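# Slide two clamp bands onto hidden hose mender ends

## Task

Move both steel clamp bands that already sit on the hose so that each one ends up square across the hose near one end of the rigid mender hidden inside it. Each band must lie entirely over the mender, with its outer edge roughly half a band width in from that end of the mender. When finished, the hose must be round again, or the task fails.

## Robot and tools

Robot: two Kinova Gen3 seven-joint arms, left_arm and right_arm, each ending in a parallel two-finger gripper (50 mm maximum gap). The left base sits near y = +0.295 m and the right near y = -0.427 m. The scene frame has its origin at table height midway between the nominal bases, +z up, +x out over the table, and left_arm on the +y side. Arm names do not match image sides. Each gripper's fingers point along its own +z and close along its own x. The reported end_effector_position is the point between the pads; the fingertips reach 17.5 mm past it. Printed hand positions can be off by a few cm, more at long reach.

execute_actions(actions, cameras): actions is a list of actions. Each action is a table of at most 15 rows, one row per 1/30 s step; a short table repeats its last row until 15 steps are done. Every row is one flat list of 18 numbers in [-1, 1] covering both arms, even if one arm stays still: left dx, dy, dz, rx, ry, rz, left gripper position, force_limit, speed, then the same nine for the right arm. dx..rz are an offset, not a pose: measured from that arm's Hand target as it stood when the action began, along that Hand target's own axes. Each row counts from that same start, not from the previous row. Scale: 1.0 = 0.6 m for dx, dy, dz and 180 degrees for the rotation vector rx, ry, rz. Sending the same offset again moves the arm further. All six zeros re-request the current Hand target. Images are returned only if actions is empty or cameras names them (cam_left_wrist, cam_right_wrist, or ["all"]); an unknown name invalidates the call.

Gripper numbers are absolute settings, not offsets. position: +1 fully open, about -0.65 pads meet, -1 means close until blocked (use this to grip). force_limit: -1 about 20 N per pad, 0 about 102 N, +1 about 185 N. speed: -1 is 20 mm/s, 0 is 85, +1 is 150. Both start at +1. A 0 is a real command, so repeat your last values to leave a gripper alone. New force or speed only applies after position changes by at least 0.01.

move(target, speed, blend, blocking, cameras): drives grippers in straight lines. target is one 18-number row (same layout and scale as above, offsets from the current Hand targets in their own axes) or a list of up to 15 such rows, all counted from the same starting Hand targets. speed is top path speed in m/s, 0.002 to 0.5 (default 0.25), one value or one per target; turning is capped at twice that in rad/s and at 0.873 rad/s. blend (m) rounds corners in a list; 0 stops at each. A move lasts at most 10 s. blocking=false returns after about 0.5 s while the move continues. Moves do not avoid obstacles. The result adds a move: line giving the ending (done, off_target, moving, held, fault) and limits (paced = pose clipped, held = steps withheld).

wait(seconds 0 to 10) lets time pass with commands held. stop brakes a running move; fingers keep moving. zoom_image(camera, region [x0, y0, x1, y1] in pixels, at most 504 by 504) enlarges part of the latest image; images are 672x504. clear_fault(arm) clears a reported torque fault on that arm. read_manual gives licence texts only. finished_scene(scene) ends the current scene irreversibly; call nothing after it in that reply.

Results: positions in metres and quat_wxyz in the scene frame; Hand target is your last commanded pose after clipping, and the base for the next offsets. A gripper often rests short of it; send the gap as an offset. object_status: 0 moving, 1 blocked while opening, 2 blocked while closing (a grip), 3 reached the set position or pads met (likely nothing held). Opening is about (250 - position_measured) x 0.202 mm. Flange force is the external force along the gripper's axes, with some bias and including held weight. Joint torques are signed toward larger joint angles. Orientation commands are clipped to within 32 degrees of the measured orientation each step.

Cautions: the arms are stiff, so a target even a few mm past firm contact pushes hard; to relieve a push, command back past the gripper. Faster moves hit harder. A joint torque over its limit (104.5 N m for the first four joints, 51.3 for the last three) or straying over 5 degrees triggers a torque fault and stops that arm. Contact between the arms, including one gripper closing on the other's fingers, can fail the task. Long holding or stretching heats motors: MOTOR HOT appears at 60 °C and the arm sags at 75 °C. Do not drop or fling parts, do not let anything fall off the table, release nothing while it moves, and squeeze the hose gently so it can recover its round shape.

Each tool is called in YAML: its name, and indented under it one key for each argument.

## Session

execute_actions:
  actions: []

Scene clock: 0.00 s.
left_arm: end_effector_position=(+0.4422, -0.1420, +0.1983) position_measured=3 object_status=3 end_effector_quat_wxyz=(-0.248, +0.738, -0.627, +0.005) | right_arm: end_effector_position=(+0.3751, -0.6549, +0.2886) position_measured=3 object_status=3 end_effector_quat_wxyz=(-0.086, +0.847, +0.387, +0.354)
Joint positions: left_arm=[0.94 0.94 0.311 0.811 -0.714 1.618 -0.271] | right_arm=[0.996 0.399 -0.098 1.635 -0.764 1.218 2.066]
Joint velocities: within noise
Joint torques (N m): no reading
Flange force (N): no reading
Hand target: left_arm +0.4422, -0.1420, +0.1983; -0.248, +0.738, -0.627, +0.005 | right_arm +0.3751, -0.6549, +0.2886; -0.086, +0.847, +0.387, +0.354
Tool commands: left_gripper/position=+1.0 left_gripper/force_limit=+1.0 left_gripper/speed=+1.0 right_gripper/position=+1.0 right_gripper/force_limit=+1.0 right_gripper/speed=+1.0
camera_calibration:
cam_left_wrist: T_world_to_cam=[[0.225968, -0.933136, -0.279633, -0.18219], [-0.925969, -0.116607, -0.359145, 0.521097], [0.302524, 0.340087, -0.890405, 0.260259], [0, 0, 0, 1]] pos_world=[0.444954, -0.197755, 0.367938]
cam_right_wrist: T_world_to_cam=[[0.434995, 0.613336, 0.659241, 0.0413144], [0.719636, -0.676858, 0.15488, -0.70451], [0.541206, 0.407041, -0.735808, 0.446117], [0, 0, 0, 1]] pos_world=[0.247578, -0.68378, 0.410135]

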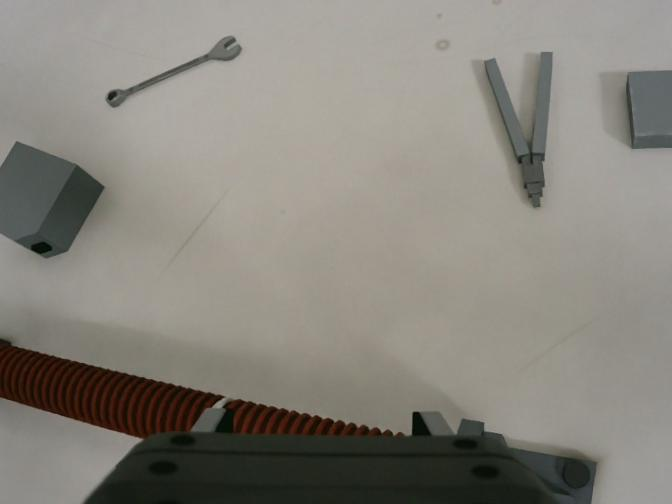

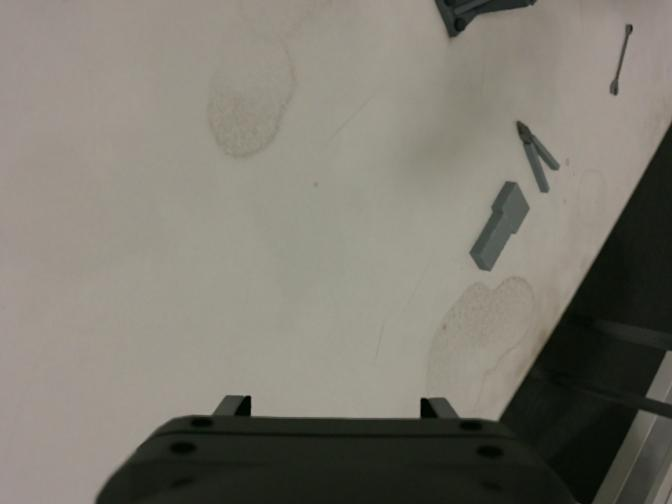

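move:
  target: [-0.2885,0.0590,-0.1182,-0.1151,0.1105,0.0505,0.6,-1,-1,0,0,0,0,0,0,1,1,1]
  speed: 0.4
  cameras: ["cam_left_wrist"]

Scene clock: 14.37 s.
left_arm: end_effector_position=(+0.3501, -0.0098, +0.2997) position_measured=63 object_status=3 end_effector_quat_wxyz=(+0.000, +0.707, -0.707, +0.000) | right_arm: end_effector_position=(+0.3751, -0.6549, +0.2886) position_measured=3 object_status=3 end_effector_quat_wxyz=(-0.086, +0.847, +0.387, +0.354)
Joint positions: left_arm=[0.375 0.393 0.533 1.376 -0.198 1.426 -0.721] | right_arm=[0.996 0.399 -0.098 1.635 -0.764 1.218 2.066]
Joint torques (N m): left_arm=[0.86 -16.57 1.75 -10.3 -0.02 -0.37 0.22] | right_arm=[-0.6 -16.28 -2 -10.16 -2.02 0.62 0.24]
Flange force (N): left_arm=[-3.5 0.8 1.5] | right_arm=[-0.4 -5.8 0.1]
Hand target: left_arm +0.3501, -0.0098, +0.2998; +0.000, +0.707, -0.707, +0.000 | right_arm +0.3751, -0.6549, +0.2886; -0.086, +0.847, +0.387, +0.354
Off the commanded pose: left_arm 0.000 m, 0 deg | right_arm 0.000 m, 0 deg.
move: done
camera_calibration:
cam_left_wrist: T_world_to_cam=[[0.0203492, -0.99963, 0.0180436, -0.0276009], [-0.999569, -0.019959, 0.0215472, 0.400301], [-0.0211791, -0.0184743, -0.999605, 0.476041], [0, 0, 0, 1]] pos_world=[0.410772, -0.0108065, 0.467726]
Images, in order (width x height): cam_left_wrist 672x504.

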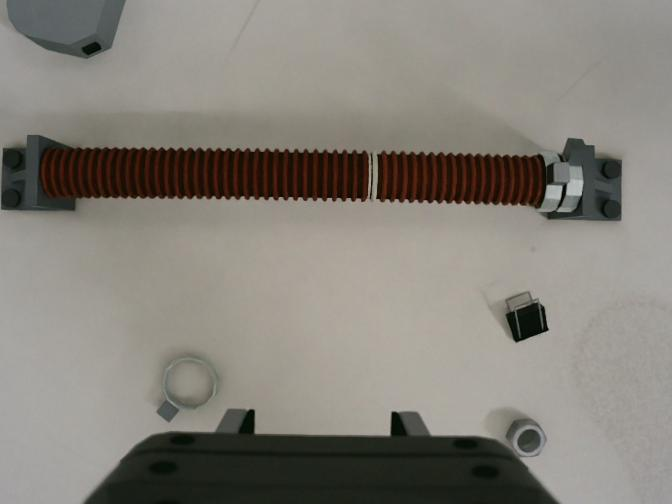

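zoom_image:
  camera: "cam_left_wrist"
  region: [490, 120, 640, 240]

Scaled by 3.360.

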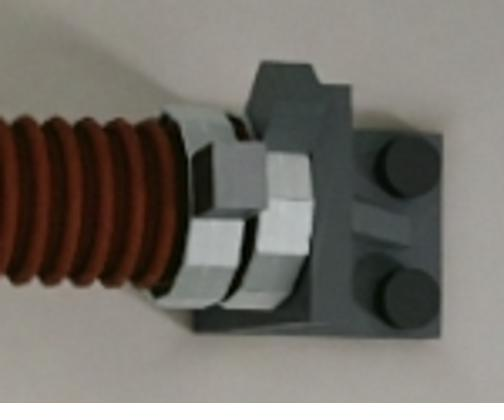

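move:
  target:
    - [-0.028,-0.1575,0.2667,0,0,-0.5,0.8,-1,0,0,0,0,0,0,0,1,1,1]
    - [-0.028,-0.1575,0.413,0,0,-0.5,0.8,-1,0,0,0,0,0,0,0,1,1,1]
  speed: [0.35,0.15]
  blend: [0.02,0]
  cameras: ["cam_left_wrist"]

Scene clock: 45.23 s.
left_arm: end_effector_position=(+0.4447, +0.0069, +0.0520) position_measured=32 object_status=3 end_effector_quat_wxyz=(+0.000, +1.000, +0.000, +0.000) | right_arm: end_effector_position=(+0.3751, -0.6549, +0.2886) position_measured=3 object_status=3 end_effector_quat_wxyz=(-0.086, +0.847, +0.387, +0.354)
Joint positions: left_arm=[0.523 0.76 0.105 1.539 -0.096 0.848 0.61] | right_arm=[0.996 0.399 -0.098 1.635 -0.764 1.218 2.066]
Joint torques (N m): left_arm=[0.82 -22.32 0.75 -8.1 -0.04 -0.27 0.22] | right_arm=[-0.58 -16.31 -2.03 -10.16 -2.02 0.61 0.24]
Flange force (N): left_arm=[-0.5 -2.8 0.9] | right_arm=[-0.4 -5.7 0.2]
Hand target: left_arm +0.4447, +0.0069, +0.0520; +0.000, +1.000, +0.000, +0.000 | right_arm +0.3751, -0.6549, +0.2886; -0.086, +0.847, +0.387, +0.354
Off the commanded pose: left_arm 0.000 m, 0 deg | right_arm 0.000 m, 0 deg.
move: done
camera_calibration:
cam_left_wrist: T_world_to_cam=[[0.99963, 0.0203617, 0.0180292, -0.450885], [0.0199589, -0.999553, 0.022247, 0.0538538], [0.0184741, -0.021879, -0.99959, 0.21308], [0, 0, 0, 1]] pos_world=[0.445707, 0.0676725, 0.219923]
Images, in order (width x height): cam_left_wrist 672x504.

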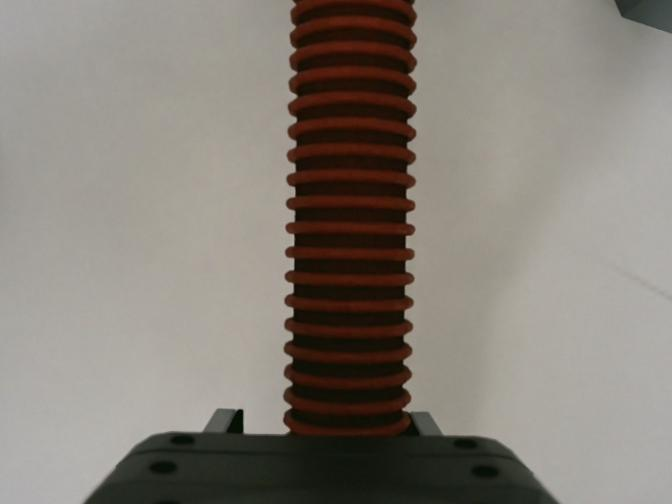

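move:
  target:
    - [0.0102,0,0.002,0,0,0,0.6,-1,-1,0,0,0,0,0,0,1,1,1]
    - [0.0102,0,0.002,0,0,0,-1,-1,-1,0,0,0,0,0,0,1,1,1]

Scene clock: 52.03 s.
left_arm: end_effector_position=(+0.4508, +0.0069, +0.0508) position_measured=105 object_status=2 end_effector_quat_wxyz=(+0.000, +1.000, +0.000, +0.000) | right_arm: end_effector_position=(+0.3751, -0.6549, +0.2886) position_measured=3 object_status=3 end_effector_quat_wxyz=(-0.086, +0.847, +0.387, +0.354)
Joint positions: left_arm=[0.517 0.771 0.105 1.519 -0.097 0.856 0.603] | right_arm=[0.996 0.399 -0.098 1.635 -0.764 1.218 2.066]
Joint torques (N m): left_arm=[0.74 -22.48 0.64 -8.43 -0.09 -0.52 0.21] | right_arm=[-0.59 -16.31 -2.03 -10.18 -2 0.62 0.22]
Flange force (N): left_arm=[-1.2 -3.0 0.4] | right_arm=[-0.5 -5.9 0.2]
Hand target: left_arm +0.4508, +0.0069, +0.0508; +0.000, +1.000, +0.000, +0.000 | right_arm +0.3751, -0.6549, +0.2886; -0.086, +0.847, +0.387, +0.354
Off the commanded pose: left_arm 0.000 m, 0 deg | right_arm 0.000 m, 0 deg.
move: done

move:
  target:
    - [0,0,0,0,0,0,0.6,-1,-1,0,0,0,0,0,0,1,1,1]
    - [0,0.0715,0,0,0,0,0.6,-1,-1,0,0,0,0,0,0,1,1,1]
    - [0,0.0715,0,0,0,0,-1,-1,-1,0,0,0,0,0,0,1,1,1]
  speed: 0.35

Scene clock: 56.67 s.
left_arm: end_effector_position=(+0.4508, -0.0360, +0.0508) position_measured=98 object_status=2 end_effector_quat_wxyz=(+0.000, +1.000, +0.000, +0.000) | right_arm: end_effector_position=(+0.3751, -0.6549, +0.2886) position_measured=3 object_status=3 end_effector_quat_wxyz=(-0.086, +0.847, +0.387, +0.354)
Joint positions: left_arm=[0.588 0.816 0.105 1.418 -0.096 0.912 0.666] | right_arm=[0.996 0.399 -0.098 1.635 -0.764 1.218 2.066]
Joint torques (N m): left_arm=[0.75 -23.6 0.66 -8.67 -0.06 -0.44 0.22] | right_arm=[-0.58 -16.32 -2.06 -10.15 -2 0.61 0.24]
Flange force (N): left_arm=[-0.8 -2.8 0.7] | right_arm=[-0.4 -5.7 0.1]
Hand target: left_arm +0.4508, -0.0360, +0.0508; +0.000, +1.000, +0.000, +0.000 | right_arm +0.3751, -0.6549, +0.2886; -0.086, +0.847, +0.387, +0.354
Off the commanded pose: left_arm 0.000 m, 0 deg | right_arm 0.000 m, 0 deg.
move: done

move:
  target:
    - [0,0,0,0,0,0,0.6,-1,-1,0,0,0,0,0,0,1,1,1]
    - [0,-0.1167,0,0,0,0,0.6,-1,-1,0,0,0,0,0,0,1,1,1]
    - [0,-0.1167,0,0,0,0,-1,-1,-1,0,0,0,0,0,0,1,1,1]
  speed: 0.35

Scene clock: 61.70 s.
left_arm: end_effector_position=(+0.4508, +0.0340, +0.0508) position_measured=110 object_status=2 end_effector_quat_wxyz=(+0.000, +1.000, +0.000, +0.000) | right_arm: end_effector_position=(+0.3751, -0.6549, +0.2886) position_measured=3 object_status=3 end_effector_quat_wxyz=(-0.086, +0.847, +0.387, +0.354)
Joint positions: left_arm=[0.47 0.745 0.105 1.576 -0.097 0.825 0.56] | right_arm=[0.996 0.399 -0.098 1.635 -0.764 1.218 2.066]
Joint torques (N m): left_arm=[0.57 -21.94 0.42 -8.85 -0.17 -0.98 0.27] | right_arm=[-0.55 -16.32 -2.07 -10.18 -2.02 0.61 0.22]
Flange force (N): left_arm=[-2.4 -3.4 -0.3] | right_arm=[-0.4 -5.8 0.2]
Hand target: left_arm +0.4508, +0.0340, +0.0508; +0.000, +1.000, +0.000, +0.000 | right_arm +0.3751, -0.6549, +0.2886; -0.086, +0.847, +0.387, +0.354
Off the commanded pose: left_arm 0.000 m, 0 deg | right_arm 0.000 m, 0 deg.
move: done

move:
  target:
    - [0,0,0,0,0,0,0.6,-1,-1,0,0,0,0,0,0,1,1,1]
    - [0,0.07,0,0,0,0,0.6,-1,-1,0,0,0,0,0,0,1,1,1]
    - [0,0.07,0,0,0,0,-1,-1,-1,0,0,0,0,0,0,1,1,1]
  speed: 0.35

Scene clock: 69.40 s.
left_arm: end_effector_position=(+0.4508, -0.0080, +0.0508) position_measured=100 object_status=2 end_effector_quat_wxyz=(+0.000, +1.000, +0.000, +0.000) | right_arm: end_effector_position=(+0.3751, -0.6549, +0.2886) position_measured=3 object_status=3 end_effector_quat_wxyz=(-0.086, +0.847, +0.387, +0.354)
Joint positions: left_arm=[0.543 0.785 0.104 1.486 -0.096 0.875 0.625] | right_arm=[0.996 0.399 -0.098 1.635 -0.764 1.218 2.066]
Joint torques (N m): left_arm=[0.76 -22.78 0.68 -8.54 -0.08 -0.55 0.24] | right_arm=[-0.57 -16.28 -2.01 -10.16 -2.02 0.61 0.24]
Flange force (N): left_arm=[-1.1 -3.0 0.2] | right_arm=[-0.3 -5.8 0.1]
Hand target: left_arm +0.4508, -0.0080, +0.0508; +0.000, +1.000, +0.000, +0.000 | right_arm +0.3751, -0.6549, +0.2886; -0.086, +0.847, +0.387, +0.354
Off the commanded pose: left_arm 0.000 m, 0 deg | right_arm 0.000 m, 0 deg.
move: done

move:
  target:
    - [0,0,0,0,0,0,0.6,-1,-1,0,0,0,0,0,0,1,1,1]
    - [0,-0.0125,0,0,0,0,0.6,-1,-1,0,0,0,0,0,0,1,1,1]
    - [0,-0.0125,0,0,0,0,-1,-1,-1,0,0,0,0,0,0,1,1,1]
  speed: 0.35

Scene clock: 74.33 s.
left_arm: end_effector_position=(+0.4508, -0.0005, +0.0508) position_measured=110 object_status=2 end_effector_quat_wxyz=(+0.000, +1.000, +0.000, +0.000) | right_arm: end_effector_position=(+0.3751, -0.6549, +0.2886) position_measured=3 object_status=3 end_effector_quat_wxyz=(-0.086, +0.847, +0.387, +0.354)
Joint positions: left_arm=[0.531 0.778 0.104 1.503 -0.096 0.865 0.614] | right_arm=[0.996 0.399 -0.098 1.635 -0.764 1.218 2.066]
Joint torques (N m): left_arm=[0.47 -22.74 0.41 -8.25 -0.17 -0.36 0.23] | right_arm=[-0.53 -16.28 -2.05 -10.18 -1.99 0.6 0.25]
Flange force (N): left_arm=[-0.7 -2.1 0.7] | right_arm=[-0.3 -5.8 0.2]
Hand target: left_arm +0.4508, -0.0005, +0.0508; +0.000, +1.000, +0.000, +0.000 | right_arm +0.3751, -0.6549, +0.2886; -0.086, +0.847, +0.387, +0.354
Off the commanded pose: left_arm 0.000 m, 0 deg | right_arm 0.000 m, 0 deg.
move: done

move:
  target:
    - [0,0,0,0,0,0,0.6,-1,-1,0,0,0,0,0,0,1,1,1]
    - [0,0.0062,0,0,0,0,0.6,-1,-1,0,0,0,0,0,0,1,1,1]
    - [0,0.0062,0,0,0,0,-1,-1,-1,0,0,0,0,0,0,1,1,1]
  speed: 0.35

Scene clock: 79.23 s.
left_arm: end_effector_position=(+0.4508, -0.0043, +0.0508) position_measured=104 object_status=2 end_effector_quat_wxyz=(+0.000, +1.000, +0.000, +0.000) | right_arm: end_effector_position=(+0.3751, -0.6549, +0.2886) position_measured=3 object_status=3 end_effector_quat_wxyz=(-0.086, +0.847, +0.387, +0.354)
Joint positions: left_arm=[0.537 0.782 0.104 1.495 -0.096 0.87 0.619] | right_arm=[0.996 0.399 -0.098 1.635 -0.764 1.218 2.066]
Joint torques (N m): left_arm=[1.34 -22.73 1.28 -8.73 0.2 -0.69 0.26] | right_arm=[-0.57 -16.27 -2.04 -10.19 -2.02 0.62 0.25]
Flange force (N): left_arm=[-1.0 -4.3 0.2] | right_arm=[-0.4 -5.9 0.2]
Hand target: left_arm +0.4508, -0.0042, +0.0508; +0.000, +1.000, +0.000, +0.000 | right_arm +0.3751, -0.6549, +0.2886; -0.086, +0.847, +0.387, +0.354
Off the commanded pose: left_arm 0.000 m, 0 deg | right_arm 0.000 m, 0 deg.
move: done

move:
  target:
    - [0,0,0,0,0,0,0.6,-1,-1,0,0,0,0,0,0,1,1,1]
    - [0,0.143,0,0,0,0,0.6,-1,-1,0,0,0,0,0,0,1,1,1]
    - [0,0.143,0,0,0,0,-1,-1,-1,0,0,0,0,0,0,1,1,1]
  speed: 0.35

Scene clock: 86.00 s.
left_arm: end_effector_position=(+0.4508, -0.0900, +0.0508) position_measured=98 object_status=2 end_effector_quat_wxyz=(+0.000, +1.000, +0.000, +0.000) | right_arm: end_effector_position=(+0.3751, -0.6549, +0.2886) position_measured=3 object_status=3 end_effector_quat_wxyz=(-0.086, +0.847, +0.387, +0.354)
Joint positions: left_arm=[0.67 0.883 0.105 1.268 -0.097 0.994 0.736] | right_arm=[0.996 0.399 -0.098 1.635 -0.764 1.218 2.066]
Joint torques (N m): left_arm=[1.61 -25.18 1.6 -8.09 0.36 0.37 0.21] | right_arm=[-0.56 -16.33 -2.06 -10.2 -2.02 0.63 0.23]
Flange force (N): left_arm=[2.3 -2.1 2.0] | right_arm=[-0.4 -5.9 0.3]
Hand target: left_arm +0.4508, -0.0900, +0.0508; +0.000, +1.000, +0.000, +0.000 | right_arm +0.3751, -0.6549, +0.2886; -0.086, +0.847, +0.387, +0.354
Off the commanded pose: left_arm 0.000 m, 0 deg | right_arm 0.000 m, 0 deg.
move: done

move:
  target:
    - [0,0,0,0,0,0,0.6,-1,-1,0,0,0,0,0,0,1,1,1]
    - [0.0008,0.0167,0,0,0,0,0.6,-1,-1,0,0,0,0,0,0,1,1,1]
    - [0.0008,0.0167,0,0,0,0,-1,-1,-1,0,0,0,0,0,0,1,1,1]
  speed: 0.35

Scene clock: 90.80 s.
left_arm: end_effector_position=(+0.4512, -0.1001, +0.0508) position_measured=100 object_status=2 end_effector_quat_wxyz=(+0.000, +1.000, +0.000, +0.000) | right_arm: end_effector_position=(+0.3751, -0.6549, +0.2886) position_measured=3 object_status=3 end_effector_quat_wxyz=(-0.086, +0.847, +0.387, +0.354)
Joint positions: left_arm=[0.684 0.898 0.105 1.236 -0.097 1.013 0.747] | right_arm=[0.996 0.399 -0.098 1.635 -0.764 1.218 2.066]
Joint torques (N m): left_arm=[0.3 -25.53 0.33 -10.38 -0.35 -1.37 0.22] | right_arm=[-0.58 -16.3 -2.04 -10.11 -2.02 0.61 0.24]
Flange force (N): left_arm=[-3.2 -4.0 -0.1] | right_arm=[-0.4 -5.6 0.1]
Hand target: left_arm +0.4513, -0.1001, +0.0508; +0.000, +1.000, +0.000, +0.000 | right_arm +0.3751, -0.6549, +0.2886; -0.086, +0.847, +0.387, +0.354
Off the commanded pose: left_arm 0.000 m, 0 deg | right_arm 0.000 m, 0 deg.
move: done

move:
  target:
    - [0,0,0,0,0,0,0.6,-1,-1,0,0,0,0,0,0,1,1,1]
    - [0,0.0123,0,0,0,0,0.6,-1,-1,0,0,0,0,0,0,1,1,1]
    - [0,0.0123,0,0,0,0,-1,-1,-1,0,0,0,0,0,0,1,1,1]
  speed: 0.35

Scene clock: 95.07 s.
left_arm: end_effector_position=(+0.4512, -0.1074, +0.0508) position_measured=110 object_status=2 end_effector_quat_wxyz=(+0.000, +1.000, +0.000, +0.000) | right_arm: end_effector_position=(+0.3751, -0.6549, +0.2886) position_measured=3 object_status=3 end_effector_quat_wxyz=(-0.086, +0.847, +0.387, +0.354)
Joint positions: left_arm=[0.694 0.908 0.105 1.212 -0.097 1.026 0.755] | right_arm=[0.996 0.399 -0.098 1.635 -0.764 1.218 2.066]
Joint torques (N m): left_arm=[1.04 -25.59 1.02 -9.8 0.07 -0.88 0.23] | right_arm=[-0.57 -16.31 -2.06 -10.13 -2.01 0.61 0.24]
Flange force (N): left_arm=[-1.4 -4.1 0.3] | right_arm=[-0.4 -5.6 0.1]
Hand target: left_arm +0.4513, -0.1074, +0.0508; +0.000, +1.000, +0.000, +0.000 | right_arm +0.3751, -0.6549, +0.2886; -0.086, +0.847, +0.387, +0.354
Off the commanded pose: left_arm 0.000 m, 0 deg | right_arm 0.000 m, 0 deg.
move: done

move:
  target:
    - [0,0,0,0,0,0,0.6,-1,-1,0,0,0,0,0,0,1,1,1]
    - [0,-0.0055,0,0,0,0,0.6,-1,-1,0,0,0,0,0,0,1,1,1]
    - [0,-0.0055,0,0,0,0,-1,-1,-1,0,0,0,0,0,0,1,1,1]
  speed: 0.35

Scene clock: 99.47 s.
left_arm: end_effector_position=(+0.4512, -0.1041, +0.0508) position_measured=100 object_status=2 end_effector_quat_wxyz=(+0.000, +1.000, +0.000, +0.000) | right_arm: end_effector_position=(+0.3751, -0.6549, +0.2886) position_measured=3 object_status=3 end_effector_quat_wxyz=(-0.086, +0.847, +0.387, +0.354)
Joint positions: left_arm=[0.689 0.904 0.105 1.223 -0.097 1.02 0.752] | right_arm=[0.996 0.399 -0.098 1.635 -0.764 1.218 2.066]
Joint torques (N m): left_arm=[-0.45 -25.38 -0.39 -9.86 -0.71 -0.98 0.18] | right_arm=[-0.57 -16.31 -2.07 -10.15 -2.02 0.64 0.23]
Flange force (N): left_arm=[-3.1 -2.3 -0.2] | right_arm=[-0.4 -5.7 0.2]
Hand target: left_arm +0.4513, -0.1041, +0.0508; +0.000, +1.000, +0.000, +0.000 | right_arm +0.3751, -0.6549, +0.2886; -0.086, +0.847, +0.387, +0.354
Off the commanded pose: left_arm 0.000 m, 0 deg | right_arm 0.000 m, 0 deg.
move: done

move:
  target:
    - [0,0,0,0,0,0,0.6,-1,1,0,0,0,0,0,0,1,1,1]
    - [0,0,-0.1,0,0,0,0.6,-1,1,0,0,0,0,0,0,1,1,1]
    - [0,0.0698,-0.1287,0,0,0.5,-0.154,-1,1,0,0,0,0,0,0,1,1,1]
  speed: 0.35
  blend: [0,0.03,0]
  cameras: ["cam_left_wrist"]

Scene clock: 109.27 s.
left_arm: end_effector_position=(+0.4512, -0.1460, +0.1281) position_measured=175 object_status=3 end_effector_quat_wxyz=(+0.000, +0.707, -0.707, +0.000) | right_arm: end_effector_position=(+0.3751, -0.6549, +0.2886) position_measured=3 object_status=3 end_effector_quat_wxyz=(-0.086, +0.847, +0.387, +0.354)
Joint positions: left_arm=[0.6 0.925 0.477 0.994 -0.391 1.301 -0.613] | right_arm=[0.996 0.399 -0.098 1.635 -0.764 1.218 2.066]
Joint torques (N m): left_arm=[0.78 -26.11 3.09 -9.55 -0.05 -0.35 0.2] | right_arm=[-0.54 -16.32 -2.04 -10.19 -2 0.61 0.24]
Flange force (N): left_arm=[-3.2 1.0 1.3] | right_arm=[-0.4 -5.8 0.3]
Hand target: left_arm +0.4512, -0.1460, +0.1281; +0.000, +0.707, -0.707, +0.000 | right_arm +0.3751, -0.6549, +0.2886; -0.086, +0.847, +0.387, +0.354
Off the commanded pose: left_arm 0.000 m, 0 deg | right_arm 0.000 m, 0 deg.
move: done
camera_calibration:
cam_left_wrist: T_world_to_cam=[[0.0204491, -0.999628, 0.0180424, -0.16276], [-0.999567, -0.0200589, 0.0215492, 0.502323], [-0.0211793, -0.0184752, -0.999605, 0.304034], [0, 0, 0, 1]] pos_world=[0.511872, -0.147006, 0.296026]
Images, in order (width x height): cam_left_wrist 672x504.

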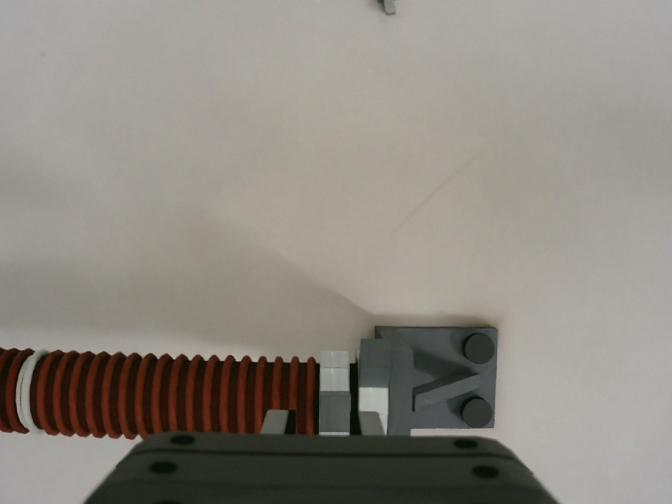

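zoom_image:
  camera: "cam_left_wrist"
  region: [250, 310, 450, 450]

Scaled by 2.520.

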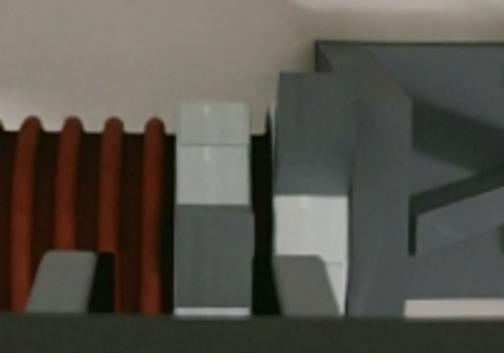

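move:
  target:
    - [0.0062,0.0053,0,0,0,0,-0.187,-1,1,0,0,0,0,0,0,1,1,1]
    - [0.0062,0.0053,0.0643,0,0,0,-0.187,-1,-1,0,0,0,0,0,0,1,1,1]
    - [0.0062,0.0053,0.0643,0,0,0,-1,-1,-1,0,0,0,0,0,0,1,1,1]
  speed: 0.12
  blend: [0.004,0,0]
  cameras: ["cam_left_wrist"]

Scene clock: 130.00 s.
left_arm: end_effector_position=(+0.4481, -0.1497, +0.0895) position_measured=202 object_status=2 end_effector_quat_wxyz=(+0.000, +0.707, -0.707, +0.000) | right_arm: end_effector_position=(+0.3751, -0.6549, +0.2886) position_measured=3 object_status=3 end_effector_quat_wxyz=(-0.086, +0.847, +0.387, +0.354)
Joint positions: left_arm=[0.606 0.963 0.465 1.045 -0.404 1.215 -0.591] | right_arm=[0.996 0.399 -0.098 1.635 -0.764 1.218 2.066]
Joint torques (N m): left_arm=[0.81 -26.32 3.25 -9.29 -0.01 -0.36 0.23] | right_arm=[-0.58 -16.31 -2.05 -10.12 -2.03 0.63 0.23]
Flange force (N): left_arm=[-3.2 0.8 1.1] | right_arm=[-0.4 -5.6 0.1]
Hand target: left_arm +0.4481, -0.1497, +0.0895; +0.000, +0.707, -0.707, +0.000 | right_arm +0.3751, -0.6549, +0.2886; -0.086, +0.847, +0.387, +0.354
Off the commanded pose: left_arm 0.000 m, 0 deg | right_arm 0.000 m, 0 deg.
move: done; blend cut to 0.0024 m at target 1
camera_calibration:
cam_left_wrist: T_world_to_cam=[[0.0204491, -0.999628, 0.0180424, -0.165699], [-0.999567, -0.0200589, 0.0215492, 0.499981], [-0.0211793, -0.0184752, -0.999605, 0.265315], [0, 0, 0, 1]] pos_world=[0.508772, -0.150706, 0.257426]
Images, in order (width x height): cam_left_wrist 672x504.

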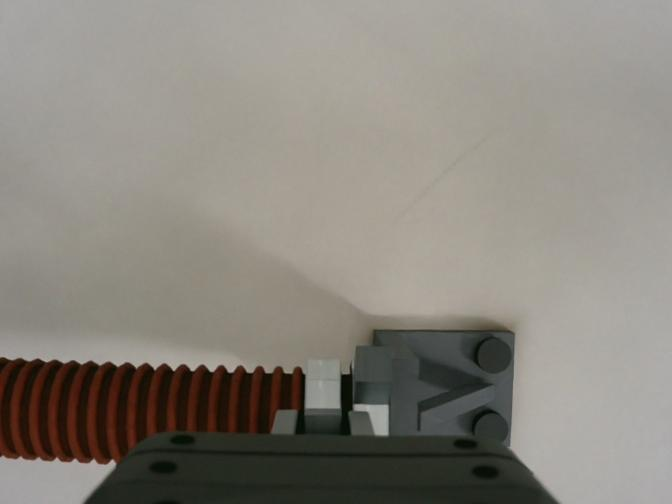

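move:
  target: [-0.2082,0,-0.0005,0,0,0,-1,-1,-1,0,0,0,0,0,0,1,1,1]
  speed: 0.12
  cameras: ["cam_left_wrist"]

Scene clock: 135.87 s.
left_arm: end_effector_position=(+0.4481, -0.0249, +0.0897) position_measured=202 object_status=2 end_effector_quat_wxyz=(+0.000, +0.707, -0.707, +0.000) | right_arm: end_effector_position=(+0.3751, -0.6549, +0.2886) position_measured=3 object_status=3 end_effector_quat_wxyz=(-0.086, +0.847, +0.387, +0.354)
Joint positions: left_arm=[0.369 0.788 0.477 1.43 -0.392 1.018 -0.692] | right_arm=[0.996 0.399 -0.098 1.635 -0.764 1.218 2.066]
Joint torques (N m): left_arm=[0.8 -22.6 3.25 -8.55 -0.02 -0.39 0.25] | right_arm=[-0.54 -16.27 -2.02 -10.17 -1.99 0.61 0.23]
Flange force (N): left_arm=[-2.8 0.5 0.7] | right_arm=[-0.3 -5.8 0.2]
Hand target: left_arm +0.4481, -0.0248, +0.0897; +0.000, +0.707, -0.707, +0.000 | right_arm +0.3751, -0.6549, +0.2886; -0.086, +0.847, +0.387, +0.354
Off the commanded pose: left_arm 0.000 m, 0 deg | right_arm 0.000 m, 0 deg.
move: done
camera_calibration:
cam_left_wrist: T_world_to_cam=[[0.0203501, -0.999628, 0.0181415, -0.040826], [-0.999566, -0.019956, 0.0216492, 0.502457], [-0.0212791, -0.0185742, -0.999601, 0.267969], [0, 0, 0, 1]] pos_world=[0.508772, -0.0258065, 0.257725]
Images, in order (width x height): cam_left_wrist 672x504.

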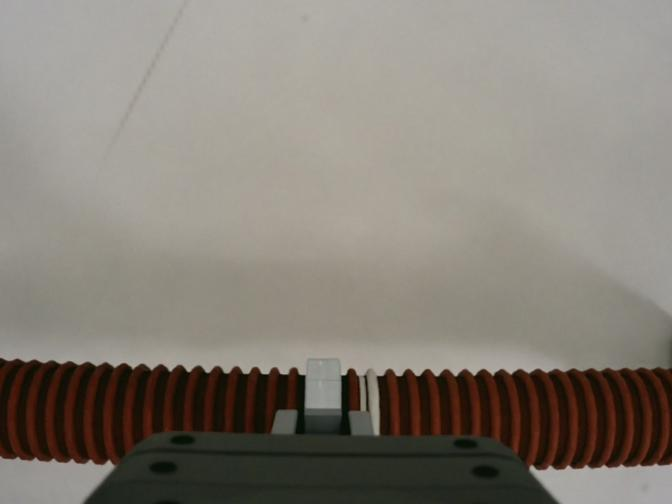

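move:
  target:
    - [0,0,0,0,0,0,-0.154,-1,1,0,0,0,0,0,0,1,1,1]
    - [0,0,-0.0838,0,0,0,-0.154,-1,1,0,0,0,0,0,0,1,1,1]
    - [0.2195,-0.0098,-0.0838,0,0,-0.5,1,-1,1,0,0,0,0,0,0,1,1,1]
    - [0.2195,-0.0098,0.0653,0,0,-0.5,1,-1,-1,0,0,0,0,0,0,1,1,1]
  speed: [0.1,0.2,0.35,0.15]
  blend: [0,0.02,0,0]
  cameras: ["cam_left_wrist"]

Scene clock: 188.60 s.
left_arm: end_effector_position=(+0.4539, -0.1565, +0.0506) position_measured=3 object_status=3 end_effector_quat_wxyz=(+0.000, +1.000, +0.000, +0.000) | right_arm: end_effector_position=(+0.3751, -0.6549, +0.2886) position_measured=3 object_status=3 end_effector_quat_wxyz=(-0.086, +0.847, +0.387, +0.354)
Joint positions: left_arm=[0.753 0.992 0.116 1.026 -0.107 1.128 0.809] | right_arm=[0.996 0.399 -0.098 1.635 -0.764 1.218 2.066]
Joint torques (N m): left_arm=[0.83 -27.13 0.84 -9.54 -0.02 -0.27 0.22] | right_arm=[-0.55 -16.34 -2.04 -10.16 -2.01 0.6 0.24]
Flange force (N): left_arm=[-0.3 -2.7 1.1] | right_arm=[-0.4 -5.7 0.2]
Hand target: left_arm +0.4539, -0.1565, +0.0506; +0.000, +1.000, +0.000, +0.000 | right_arm +0.3751, -0.6549, +0.2886; -0.086, +0.847, +0.387, +0.354
Off the commanded pose: left_arm 0.000 m, 0 deg | right_arm 0.000 m, 0 deg.
move: done
camera_calibration:
cam_left_wrist: T_world_to_cam=[[0.999632, 0.0203602, 0.0179272, -0.456708], [0.0199578, -0.999551, 0.022345, -0.109646], [0.0183741, -0.0219789, -0.99959, 0.207971], [0, 0, 0, 1]] pos_world=[0.454907, -0.0957274, 0.218523]
Images, in order (width x height): cam_left_wrist 672x504.

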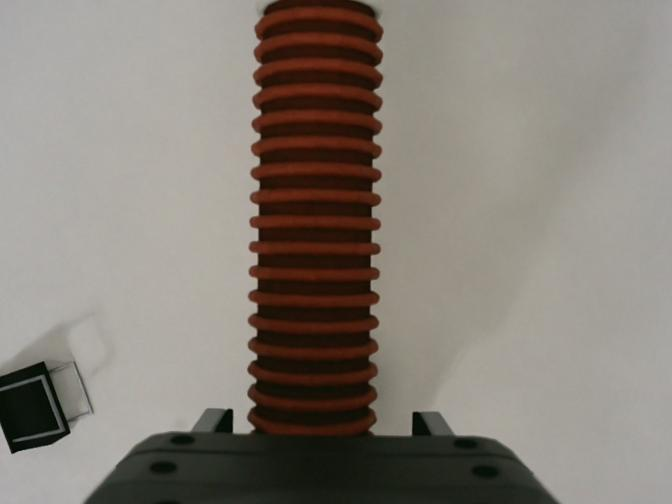

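move:
  target: [0,0,0,0,0,0,-1,-1,-1,0,0,0,0,0,0,1,1,1]
  cameras: ["cam_left_wrist"]

Scene clock: 193.97 s.
left_arm: end_effector_position=(+0.4537, -0.1565, +0.0503) position_measured=58 object_status=0 end_effector_quat_wxyz=(+0.000, +1.000, +0.000, +0.000) | right_arm: end_effector_position=(+0.3751, -0.6549, +0.2886) position_measured=3 object_status=3 end_effector_quat_wxyz=(-0.086, +0.847, +0.387, +0.354)
Joint positions: left_arm=[0.754 0.993 0.116 1.026 -0.107 1.128 0.809] | right_arm=[0.996 0.399 -0.098 1.635 -0.764 1.218 2.066]
Joint torques (N m): left_arm=[-4.03 -34.23 -2.87 -15.59 -2.38 -2.8 0.32] | right_arm=[-0.56 -16.28 -2.05 -10.17 -2.03 0.61 0.23]
Flange force (N): left_arm=[-10.5 -2.4 9.0] | right_arm=[-0.4 -5.8 0.2]
Hand target: left_arm +0.4539, -0.1565, +0.0506; +0.000, +1.000, +0.000, +0.000 | right_arm +0.3751, -0.6549, +0.2886; -0.086, +0.847, +0.387, +0.354
Off the commanded pose: left_arm 0.000 m, 0 deg | right_arm 0.000 m, 0 deg.
move: done
camera_calibration:
cam_left_wrist: T_world_to_cam=[[0.999645, 0.0201475, 0.0174402, -0.456525], [0.0197651, -0.999566, 0.0218313, -0.109442], [0.0178725, -0.0214788, -0.99961, 0.208054], [0, 0, 0, 1]] pos_world=[0.454808, -0.0957281, 0.218323]
Images, in order (width x height): cam_left_wrist 672x504.

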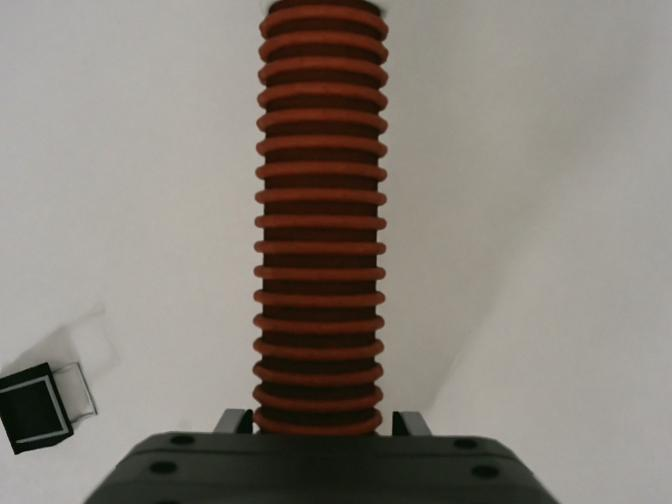

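wait:
  seconds: 0.4

Scene clock: 196.73 s.
left_arm: end_effector_position=(+0.4540, -0.1565, +0.0506) position_measured=58 object_status=2 end_effector_quat_wxyz=(+0.000, +1.000, +0.000, +0.000) | right_arm: end_effector_position=(+0.3751, -0.6549, +0.2886) position_measured=3 object_status=3 end_effector_quat_wxyz=(-0.086, +0.847, +0.387, +0.354)
Joint positions: left_arm=[0.753 0.992 0.116 1.026 -0.107 1.128 0.809] | right_arm=[0.996 0.399 -0.098 1.635 -0.764 1.218 2.066]
Joint torques (N m): left_arm=[-4.79 -36.58 -3.32 -16.89 -2.68 -3.1 0.31] | right_arm=[-0.57 -16.34 -2.04 -10.15 -2.02 0.61 0.23]
Flange force (N): left_arm=[-11.6 -1.7 12.2] | right_arm=[-0.5 -5.6 0.2]
Hand target: left_arm +0.4540, -0.1565, +0.0506; +0.000, +1.000, +0.000, +0.000 | right_arm +0.3751, -0.6549, +0.2886; -0.086, +0.847, +0.387, +0.354
Tool commands: left_gripper/position=-1.0 left_gripper/force_limit=-1.0 left_gripper/speed=-1.0 right_gripper/position=+1.0 right_gripper/force_limit=+1.0 right_gripper/speed=+1.0
Off the commanded pose: left_arm 0.000 m, 0 deg | right_arm 0.000 m, 0 deg.
wait: 0.40 s; at rest from the start

move:
  target:
    - [-0.0017,0,0.002,0,0,0,-1,-1,-1,0,0,0,0,0,0,1,1,1]
    - [-0.0017,-0.02,0.002,0,0,0,-1,-1,-1,0,0,0,0,0,0,1,1,1]
  speed: 0.05
  cameras: ["cam_left_wrist"]

Scene clock: 204.17 s.
left_arm: end_effector_position=(+0.4530, -0.1445, +0.0494) position_measured=59 object_status=2 end_effector_quat_wxyz=(+0.000, +1.000, +0.000, +0.000) | right_arm: end_effector_position=(+0.3751, -0.6549, +0.2886) position_measured=3 object_status=3 end_effector_quat_wxyz=(-0.086, +0.847, +0.387, +0.354)
Joint positions: left_arm=[0.738 0.971 0.115 1.077 -0.107 1.098 0.799] | right_arm=[0.996 0.399 -0.098 1.635 -0.764 1.218 2.066]
Joint torques (N m): left_arm=[0.58 -26.71 0.73 -9.54 -0.13 -0.33 0.25] | right_arm=[-0.58 -16.28 -2.06 -10.14 -2.01 0.61 0.23]
Flange force (N): left_arm=[-0.9 -2.8 1.0] | right_arm=[-0.4 -5.7 0.1]
Hand target: left_arm +0.4529, -0.1445, +0.0494; +0.000, +1.000, +0.000, +0.000 | right_arm +0.3751, -0.6549, +0.2886; -0.086, +0.847, +0.387, +0.354
Off the commanded pose: left_arm 0.000 m, 0 deg | right_arm 0.000 m, 0 deg.
move: done
camera_calibration:
cam_left_wrist: T_world_to_cam=[[0.999628, 0.0204616, 0.0180279, -0.455942], [0.0200588, -0.999551, 0.022249, -0.0976298], [0.018475, -0.0218791, -0.99959, 0.207016], [0, 0, 0, 1]] pos_world=[0.453906, -0.0837273, 0.217323]
Images, in order (width x height): cam_left_wrist 672x504.

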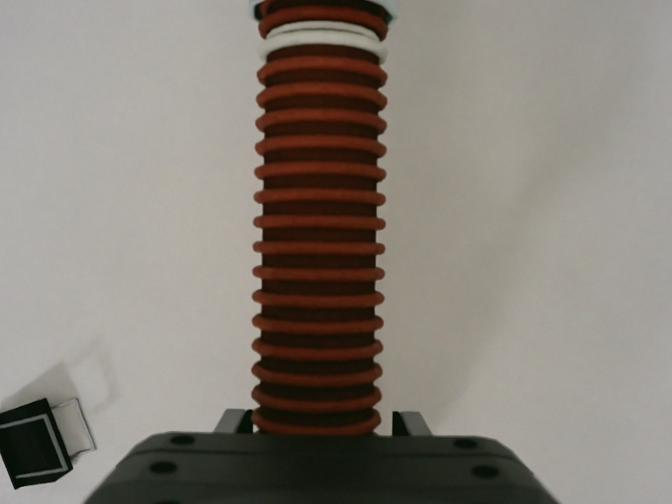

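move:
  target: [0,-0.1105,0,0,0,0,-1,-1,-1,0,0,0,0,0,0,1,1,1]
  speed: 0.1

Scene clock: 207.67 s.
left_arm: end_effector_position=(+0.4530, -0.0782, +0.0494) position_measured=59 object_status=2 end_effector_quat_wxyz=(+0.000, +1.000, +0.000, +0.000) | right_arm: end_effector_position=(+0.3751, -0.6549, +0.2886) position_measured=3 object_status=3 end_effector_quat_wxyz=(-0.086, +0.847, +0.387, +0.354)
Joint positions: left_arm=[0.645 0.873 0.114 1.297 -0.106 0.976 0.725] | right_arm=[0.996 0.399 -0.098 1.635 -0.764 1.218 2.066]
Joint torques (N m): left_arm=[0.82 -24.84 0.88 -8.86 -0.02 -0.3 0.22] | right_arm=[-0.57 -16.33 -2.04 -10.2 -2 0.59 0.23]
Flange force (N): left_arm=[-0.3 -2.7 1.0] | right_arm=[-0.5 -5.9 0.2]
Hand target: left_arm +0.4530, -0.0782, +0.0494; +0.000, +1.000, +0.000, +0.000 | right_arm +0.3751, -0.6549, +0.2886; -0.086, +0.847, +0.387, +0.354
Off the commanded pose: left_arm 0.000 m, 0 deg | right_arm 0.000 m, 0 deg.
move: done

move:
  target:
    - [0,0,0,0,0,0,1,-1,0,0,0,0,0,0,0,1,1,1]
    - [0,0,-0.11,0,0,0,1,-1,1,0,0,0,0,0,0,1,1,1]
    - [0.0167,0.0105,-0.131,0,0,0.5,-0.187,-1,1,0,0,0,0,0,0,1,1,1]
  speed: [0.1,0.2,0.3]
  blend: [0,0.02,0]
  cameras: ["cam_left_wrist"]

Scene clock: 215.93 s.
left_arm: end_effector_position=(+0.4629, -0.0845, +0.1280) position_measured=180 object_status=3 end_effector_quat_wxyz=(+0.000, +0.707, -0.707, +0.000) | right_arm: end_effector_position=(+0.3751, -0.6549, +0.2886) position_measured=3 object_status=3 end_effector_quat_wxyz=(-0.086, +0.847, +0.387, +0.354)
Joint positions: left_arm=[0.464 0.851 0.511 1.167 -0.402 1.219 -0.661] | right_arm=[0.996 0.399 -0.098 1.635 -0.764 1.218 2.066]
Joint torques (N m): left_arm=[0.82 -24.5 3.39 -9.31 0 -0.37 0.22] | right_arm=[-0.57 -16.31 -2.03 -10.13 -2.02 0.63 0.22]
Flange force (N): left_arm=[-3.1 1.0 1.2] | right_arm=[-0.4 -5.7 0.2]
Hand target: left_arm +0.4629, -0.0845, +0.1280; +0.000, +0.707, -0.707, +0.000 | right_arm +0.3751, -0.6549, +0.2886; -0.086, +0.847, +0.387, +0.354
Off the commanded pose: left_arm 0.000 m, 0 deg | right_arm 0.000 m, 0 deg.
move: done; blend cut to 0 m at target 2
camera_calibration:
cam_left_wrist: T_world_to_cam=[[0.0203492, -0.99963, 0.0180436, -0.101473], [-0.999569, -0.019959, 0.0215472, 0.515361], [-0.0211791, -0.0184743, -0.999605, 0.30542], [0, 0, 0, 1]] pos_world=[0.523672, -0.0855065, 0.296026]
Images, in order (width x height): cam_left_wrist 672x504.

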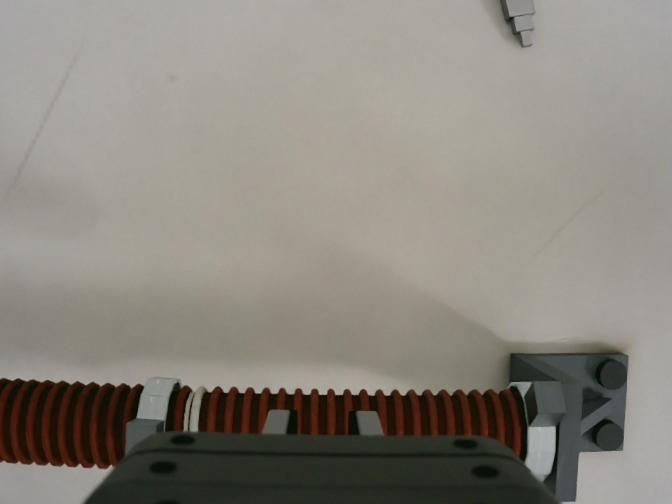

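zoom_image:
  camera: "cam_left_wrist"
  region: [470, 340, 650, 500]

Scaled by 2.800.

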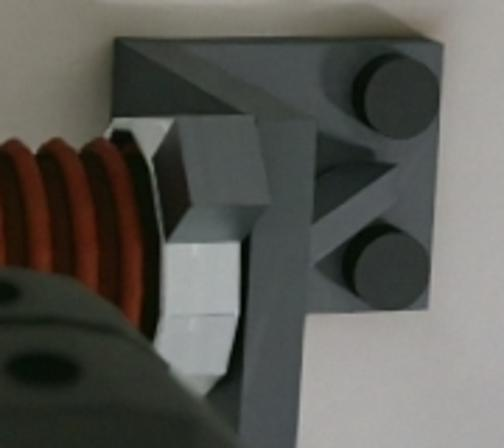

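move:
  target:
    - [0.1183,0.0183,-0.0033,0,0,-0.5,1,-1,1,0,0,0,0,0,0,1,1,1]
    - [0.1183,0.0183,0.1133,0,0,-0.5,1,-0.75,-1,0,0,0,0,0,0,1,1,1]
    - [0.1183,0.0183,0.1133,0,0,-0.5,-1,-0.75,-1,0,0,0,0,0,0,1,1,1]
  speed: [0.35,0.15,0.1]
  cameras: ["cam_left_wrist"]

Scene clock: 238.63 s.
left_arm: end_effector_position=(+0.4520, -0.1555, +0.0600) position_measured=69 object_status=2 end_effector_quat_wxyz=(+0.000, +1.000, +0.000, +0.000) | right_arm: end_effector_position=(+0.3751, -0.6549, +0.2886) position_measured=3 object_status=3 end_effector_quat_wxyz=(-0.086, +0.847, +0.387, +0.354)
Joint positions: left_arm=[0.744 0.977 0.14 1.03 -0.127 1.142 0.822] | right_arm=[0.996 0.399 -0.098 1.635 -0.764 1.218 2.066]
Joint torques (N m): left_arm=[0.76 -27.04 1.04 -9.63 -0.06 -0.31 0.26] | right_arm=[-0.56 -16.31 -2.04 -10.14 -2.03 0.6 0.23]
Flange force (N): left_arm=[-0.4 -2.7 1.1] | right_arm=[-0.4 -5.7 0.1]
Hand target: left_arm +0.4519, -0.1555, +0.0600; +0.000, +1.000, +0.000, +0.000 | right_arm +0.3751, -0.6549, +0.2886; -0.086, +0.847, +0.387, +0.354
Off the commanded pose: left_arm 0.000 m, 0 deg | right_arm 0.000 m, 0 deg.
move: done
camera_calibration:
cam_left_wrist: T_world_to_cam=[[0.999632, 0.0203604, 0.0179292, -0.454998], [0.0199599, -0.999553, 0.022245, -0.108797], [0.0183741, -0.021879, -0.999592, 0.217434], [0, 0, 0, 1]] pos_world=[0.453007, -0.0947275, 0.227923]
Images, in order (width x height): cam_left_wrist 672x504.

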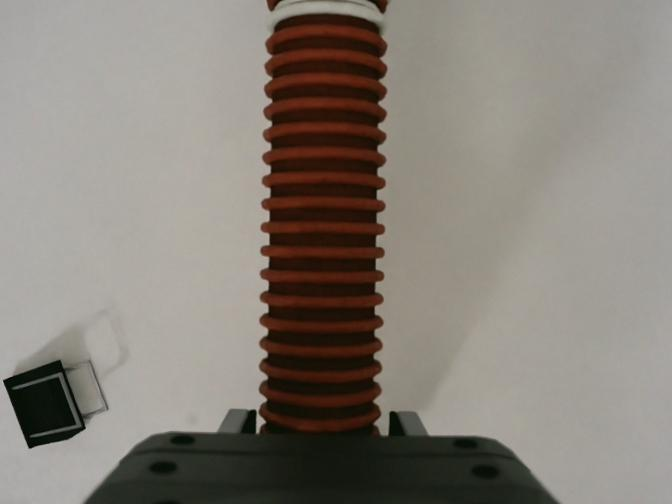

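move:
  target: [0,-0.02,0,0,0,0,-1,-0.75,-1,0,0,0,0,0,0,1,1,1]
  speed: 0.05

Scene clock: 244.27 s.
left_arm: end_effector_position=(+0.4520, -0.1435, +0.0600) position_measured=69 object_status=2 end_effector_quat_wxyz=(+0.000, +1.000, +0.000, +0.000) | right_arm: end_effector_position=(+0.3751, -0.6549, +0.2886) position_measured=3 object_status=3 end_effector_quat_wxyz=(-0.086, +0.847, +0.387, +0.354)
Joint positions: left_arm=[0.727 0.956 0.14 1.076 -0.127 1.116 0.811] | right_arm=[0.996 0.399 -0.098 1.635 -0.764 1.218 2.066]
Joint torques (N m): left_arm=[0.8 -26.69 1.04 -9.52 -0.03 -0.29 0.27] | right_arm=[-0.59 -16.31 -2.08 -10.2 -2.06 0.6 0.25]
Flange force (N): left_arm=[-0.2 -2.7 1.2] | right_arm=[-0.4 -5.8 0.1]
Hand target: left_arm +0.4520, -0.1435, +0.0600; +0.000, +1.000, +0.000, +0.000 | right_arm +0.3751, -0.6549, +0.2886; -0.086, +0.847, +0.387, +0.354
Off the commanded pose: left_arm 0.000 m, 0 deg | right_arm 0.000 m, 0 deg.
move: done

move:
  target: [0,-0.1075,0,0,0,0,-1,-0.75,-1,0,0,0,0,0,0,1,1,1]
  speed: 0.1

Scene clock: 248.53 s.
left_arm: end_effector_position=(+0.4520, -0.0790, +0.0600) position_measured=69 object_status=2 end_effector_quat_wxyz=(+0.000, +1.000, +0.000, +0.000) | right_arm: end_effector_position=(+0.3751, -0.6549, +0.2886) position_measured=3 object_status=3 end_effector_quat_wxyz=(-0.086, +0.847, +0.387, +0.354)
Joint positions: left_arm=[0.635 0.859 0.139 1.291 -0.125 0.999 0.741] | right_arm=[0.996 0.399 -0.098 1.635 -0.764 1.218 2.066]
Joint torques (N m): left_arm=[0.08 -25.46 0.44 -9.39 -0.35 -0.37 0.24] | right_arm=[-0.55 -16.3 -2.05 -10.2 -2.03 0.62 0.24]
Flange force (N): left_arm=[-1.2 -1.8 2.0] | right_arm=[-0.4 -5.9 0.2]
Hand target: left_arm +0.4520, -0.0790, +0.0600; +0.000, +1.000, +0.000, +0.000 | right_arm +0.3751, -0.6549, +0.2886; -0.086, +0.847, +0.387, +0.354
Off the commanded pose: left_arm 0.000 m, 0 deg | right_arm 0.000 m, 0 deg.
move: done

move:
  target:
    - [0,0,0,0,0,0,1,-0.75,0,0,0,0,0,0,0,1,1,1]
    - [0,0,-0.09,0,0,0,1,-0.75,1,0,0,0,0,0,0,1,1,1]
    - [0.0117,0.0092,-0.1133,0,0,0.5,-0.154,-1,1,0,0,0,0,0,0,1,1,1]
  speed: [0.1,0.25,0.3]
  blend: [0,0.02,0]
  cameras: ["cam_left_wrist"]

Scene clock: 256.57 s.
left_arm: end_effector_position=(+0.4590, -0.0845, +0.1280) position_measured=175 object_status=3 end_effector_quat_wxyz=(+0.000, +0.707, -0.707, +0.000) | right_arm: end_effector_position=(+0.3751, -0.6549, +0.2886) position_measured=3 object_status=3 end_effector_quat_wxyz=(-0.086, +0.847, +0.387, +0.354)
Joint positions: left_arm=[0.455 0.848 0.536 1.182 -0.421 1.216 -0.641] | right_arm=[0.996 0.399 -0.098 1.635 -0.764 1.218 2.066]
Joint torques (N m): left_arm=[0.79 -24.33 3.58 -9.24 -0.04 -0.38 0.25] | right_arm=[-0.57 -16.28 -2.04 -10.14 -2 0.63 0.25]
Flange force (N): left_arm=[-3.1 0.9 1.1] | right_arm=[-0.4 -5.7 0.2]
Hand target: left_arm +0.4590, -0.0845, +0.1280; +0.000, +0.707, -0.707, +0.000 | right_arm +0.3751, -0.6549, +0.2886; -0.086, +0.847, +0.387, +0.354
Off the commanded pose: left_arm 0.000 m, 0 deg | right_arm 0.000 m, 0 deg.
move: done; blend cut to 0 m at target 2
camera_calibration:
cam_left_wrist: T_world_to_cam=[[0.0204491, -0.999628, 0.0180424, -0.101442], [-0.999567, -0.0200589, 0.0215492, 0.511353], [-0.0211793, -0.0184752, -0.999605, 0.305335], [0, 0, 0, 1]] pos_world=[0.519672, -0.0855062, 0.296026]
Images, in order (width x height): cam_left_wrist 672x504.

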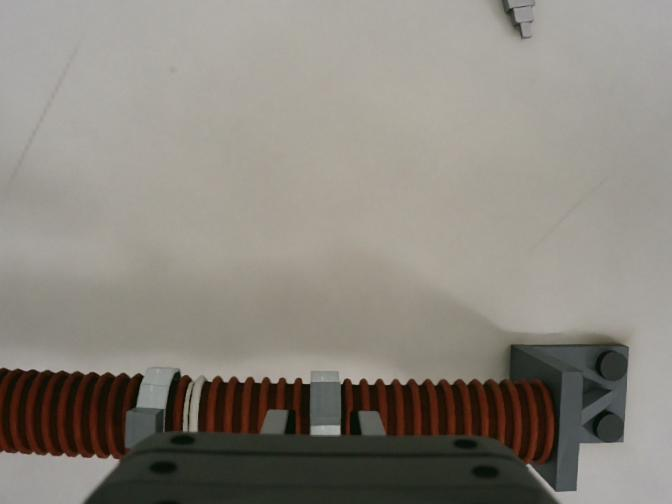

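zoom_image:
  camera: "cam_left_wrist"
  region: [100, 350, 400, 450]

Scaled by 1.680.

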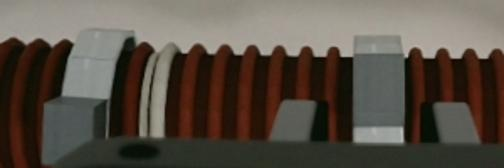

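move:
  target:
    - [0,0,0.0642,0,0,0,-0.154,-1,-1,0,0,0,0,0,0,1,1,1]
    - [0,0,0.0642,0,0,0,-1,-1,-1,0,0,0,0,0,0,1,1,1]
    - [0,0,0.0642,0,0,0,-0.154,-1,-1,0,0,0,0,0,0,1,1,1]
    - [0,0,-0.04,0,0,0,-0.154,-1,-1,0,0,0,0,0,0,1,1,1]
  speed: [0.12,0.1,0.1,0.25]
  cameras: ["cam_left_wrist"]

Scene clock: 269.40 s.
left_arm: end_effector_position=(+0.4590, -0.0845, +0.1519) position_measured=175 object_status=3 end_effector_quat_wxyz=(+0.000, +0.707, -0.707, +0.000) | right_arm: end_effector_position=(+0.3751, -0.6549, +0.2886) position_measured=3 object_status=3 end_effector_quat_wxyz=(-0.086, +0.847, +0.387, +0.354)
Joint positions: left_arm=[0.455 0.826 0.545 1.146 -0.41 1.273 -0.652] | right_arm=[0.996 0.399 -0.098 1.635 -0.764 1.218 2.066]
Joint torques (N m): left_arm=[0.79 -24.17 3.51 -9.33 -0.06 -0.34 0.22] | right_arm=[-0.58 -16.3 -2.02 -10.18 -2.02 0.6 0.24]
Flange force (N): left_arm=[-2.9 0.7 1.2] | right_arm=[-0.4 -5.8 0.2]
Hand target: left_arm +0.4590, -0.0845, +0.1520; +0.000, +0.707, -0.707, +0.000 | right_arm +0.3751, -0.6549, +0.2886; -0.086, +0.847, +0.387, +0.354
Off the commanded pose: left_arm 0.000 m, 0 deg | right_arm 0.000 m, 0 deg.
move: done
camera_calibration:
cam_left_wrist: T_world_to_cam=[[0.0204489, -0.999628, 0.0180403, -0.101773], [-0.999564, -0.0200569, 0.0216492, 0.510807], [-0.0212793, -0.0184752, -0.999603, 0.329279], [0, 0, 0, 1]] pos_world=[0.519672, -0.0854062, 0.319925]
Images, in order (width x height): cam_left_wrist 672x504.

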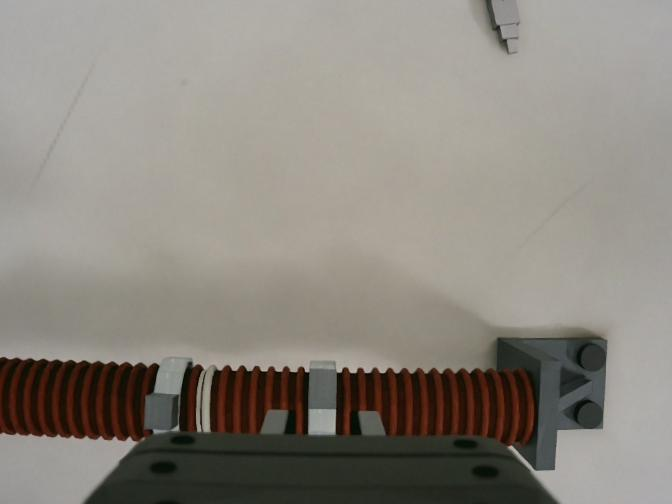

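finished_scene:
  scene: 2

The scene is finished: the task was done.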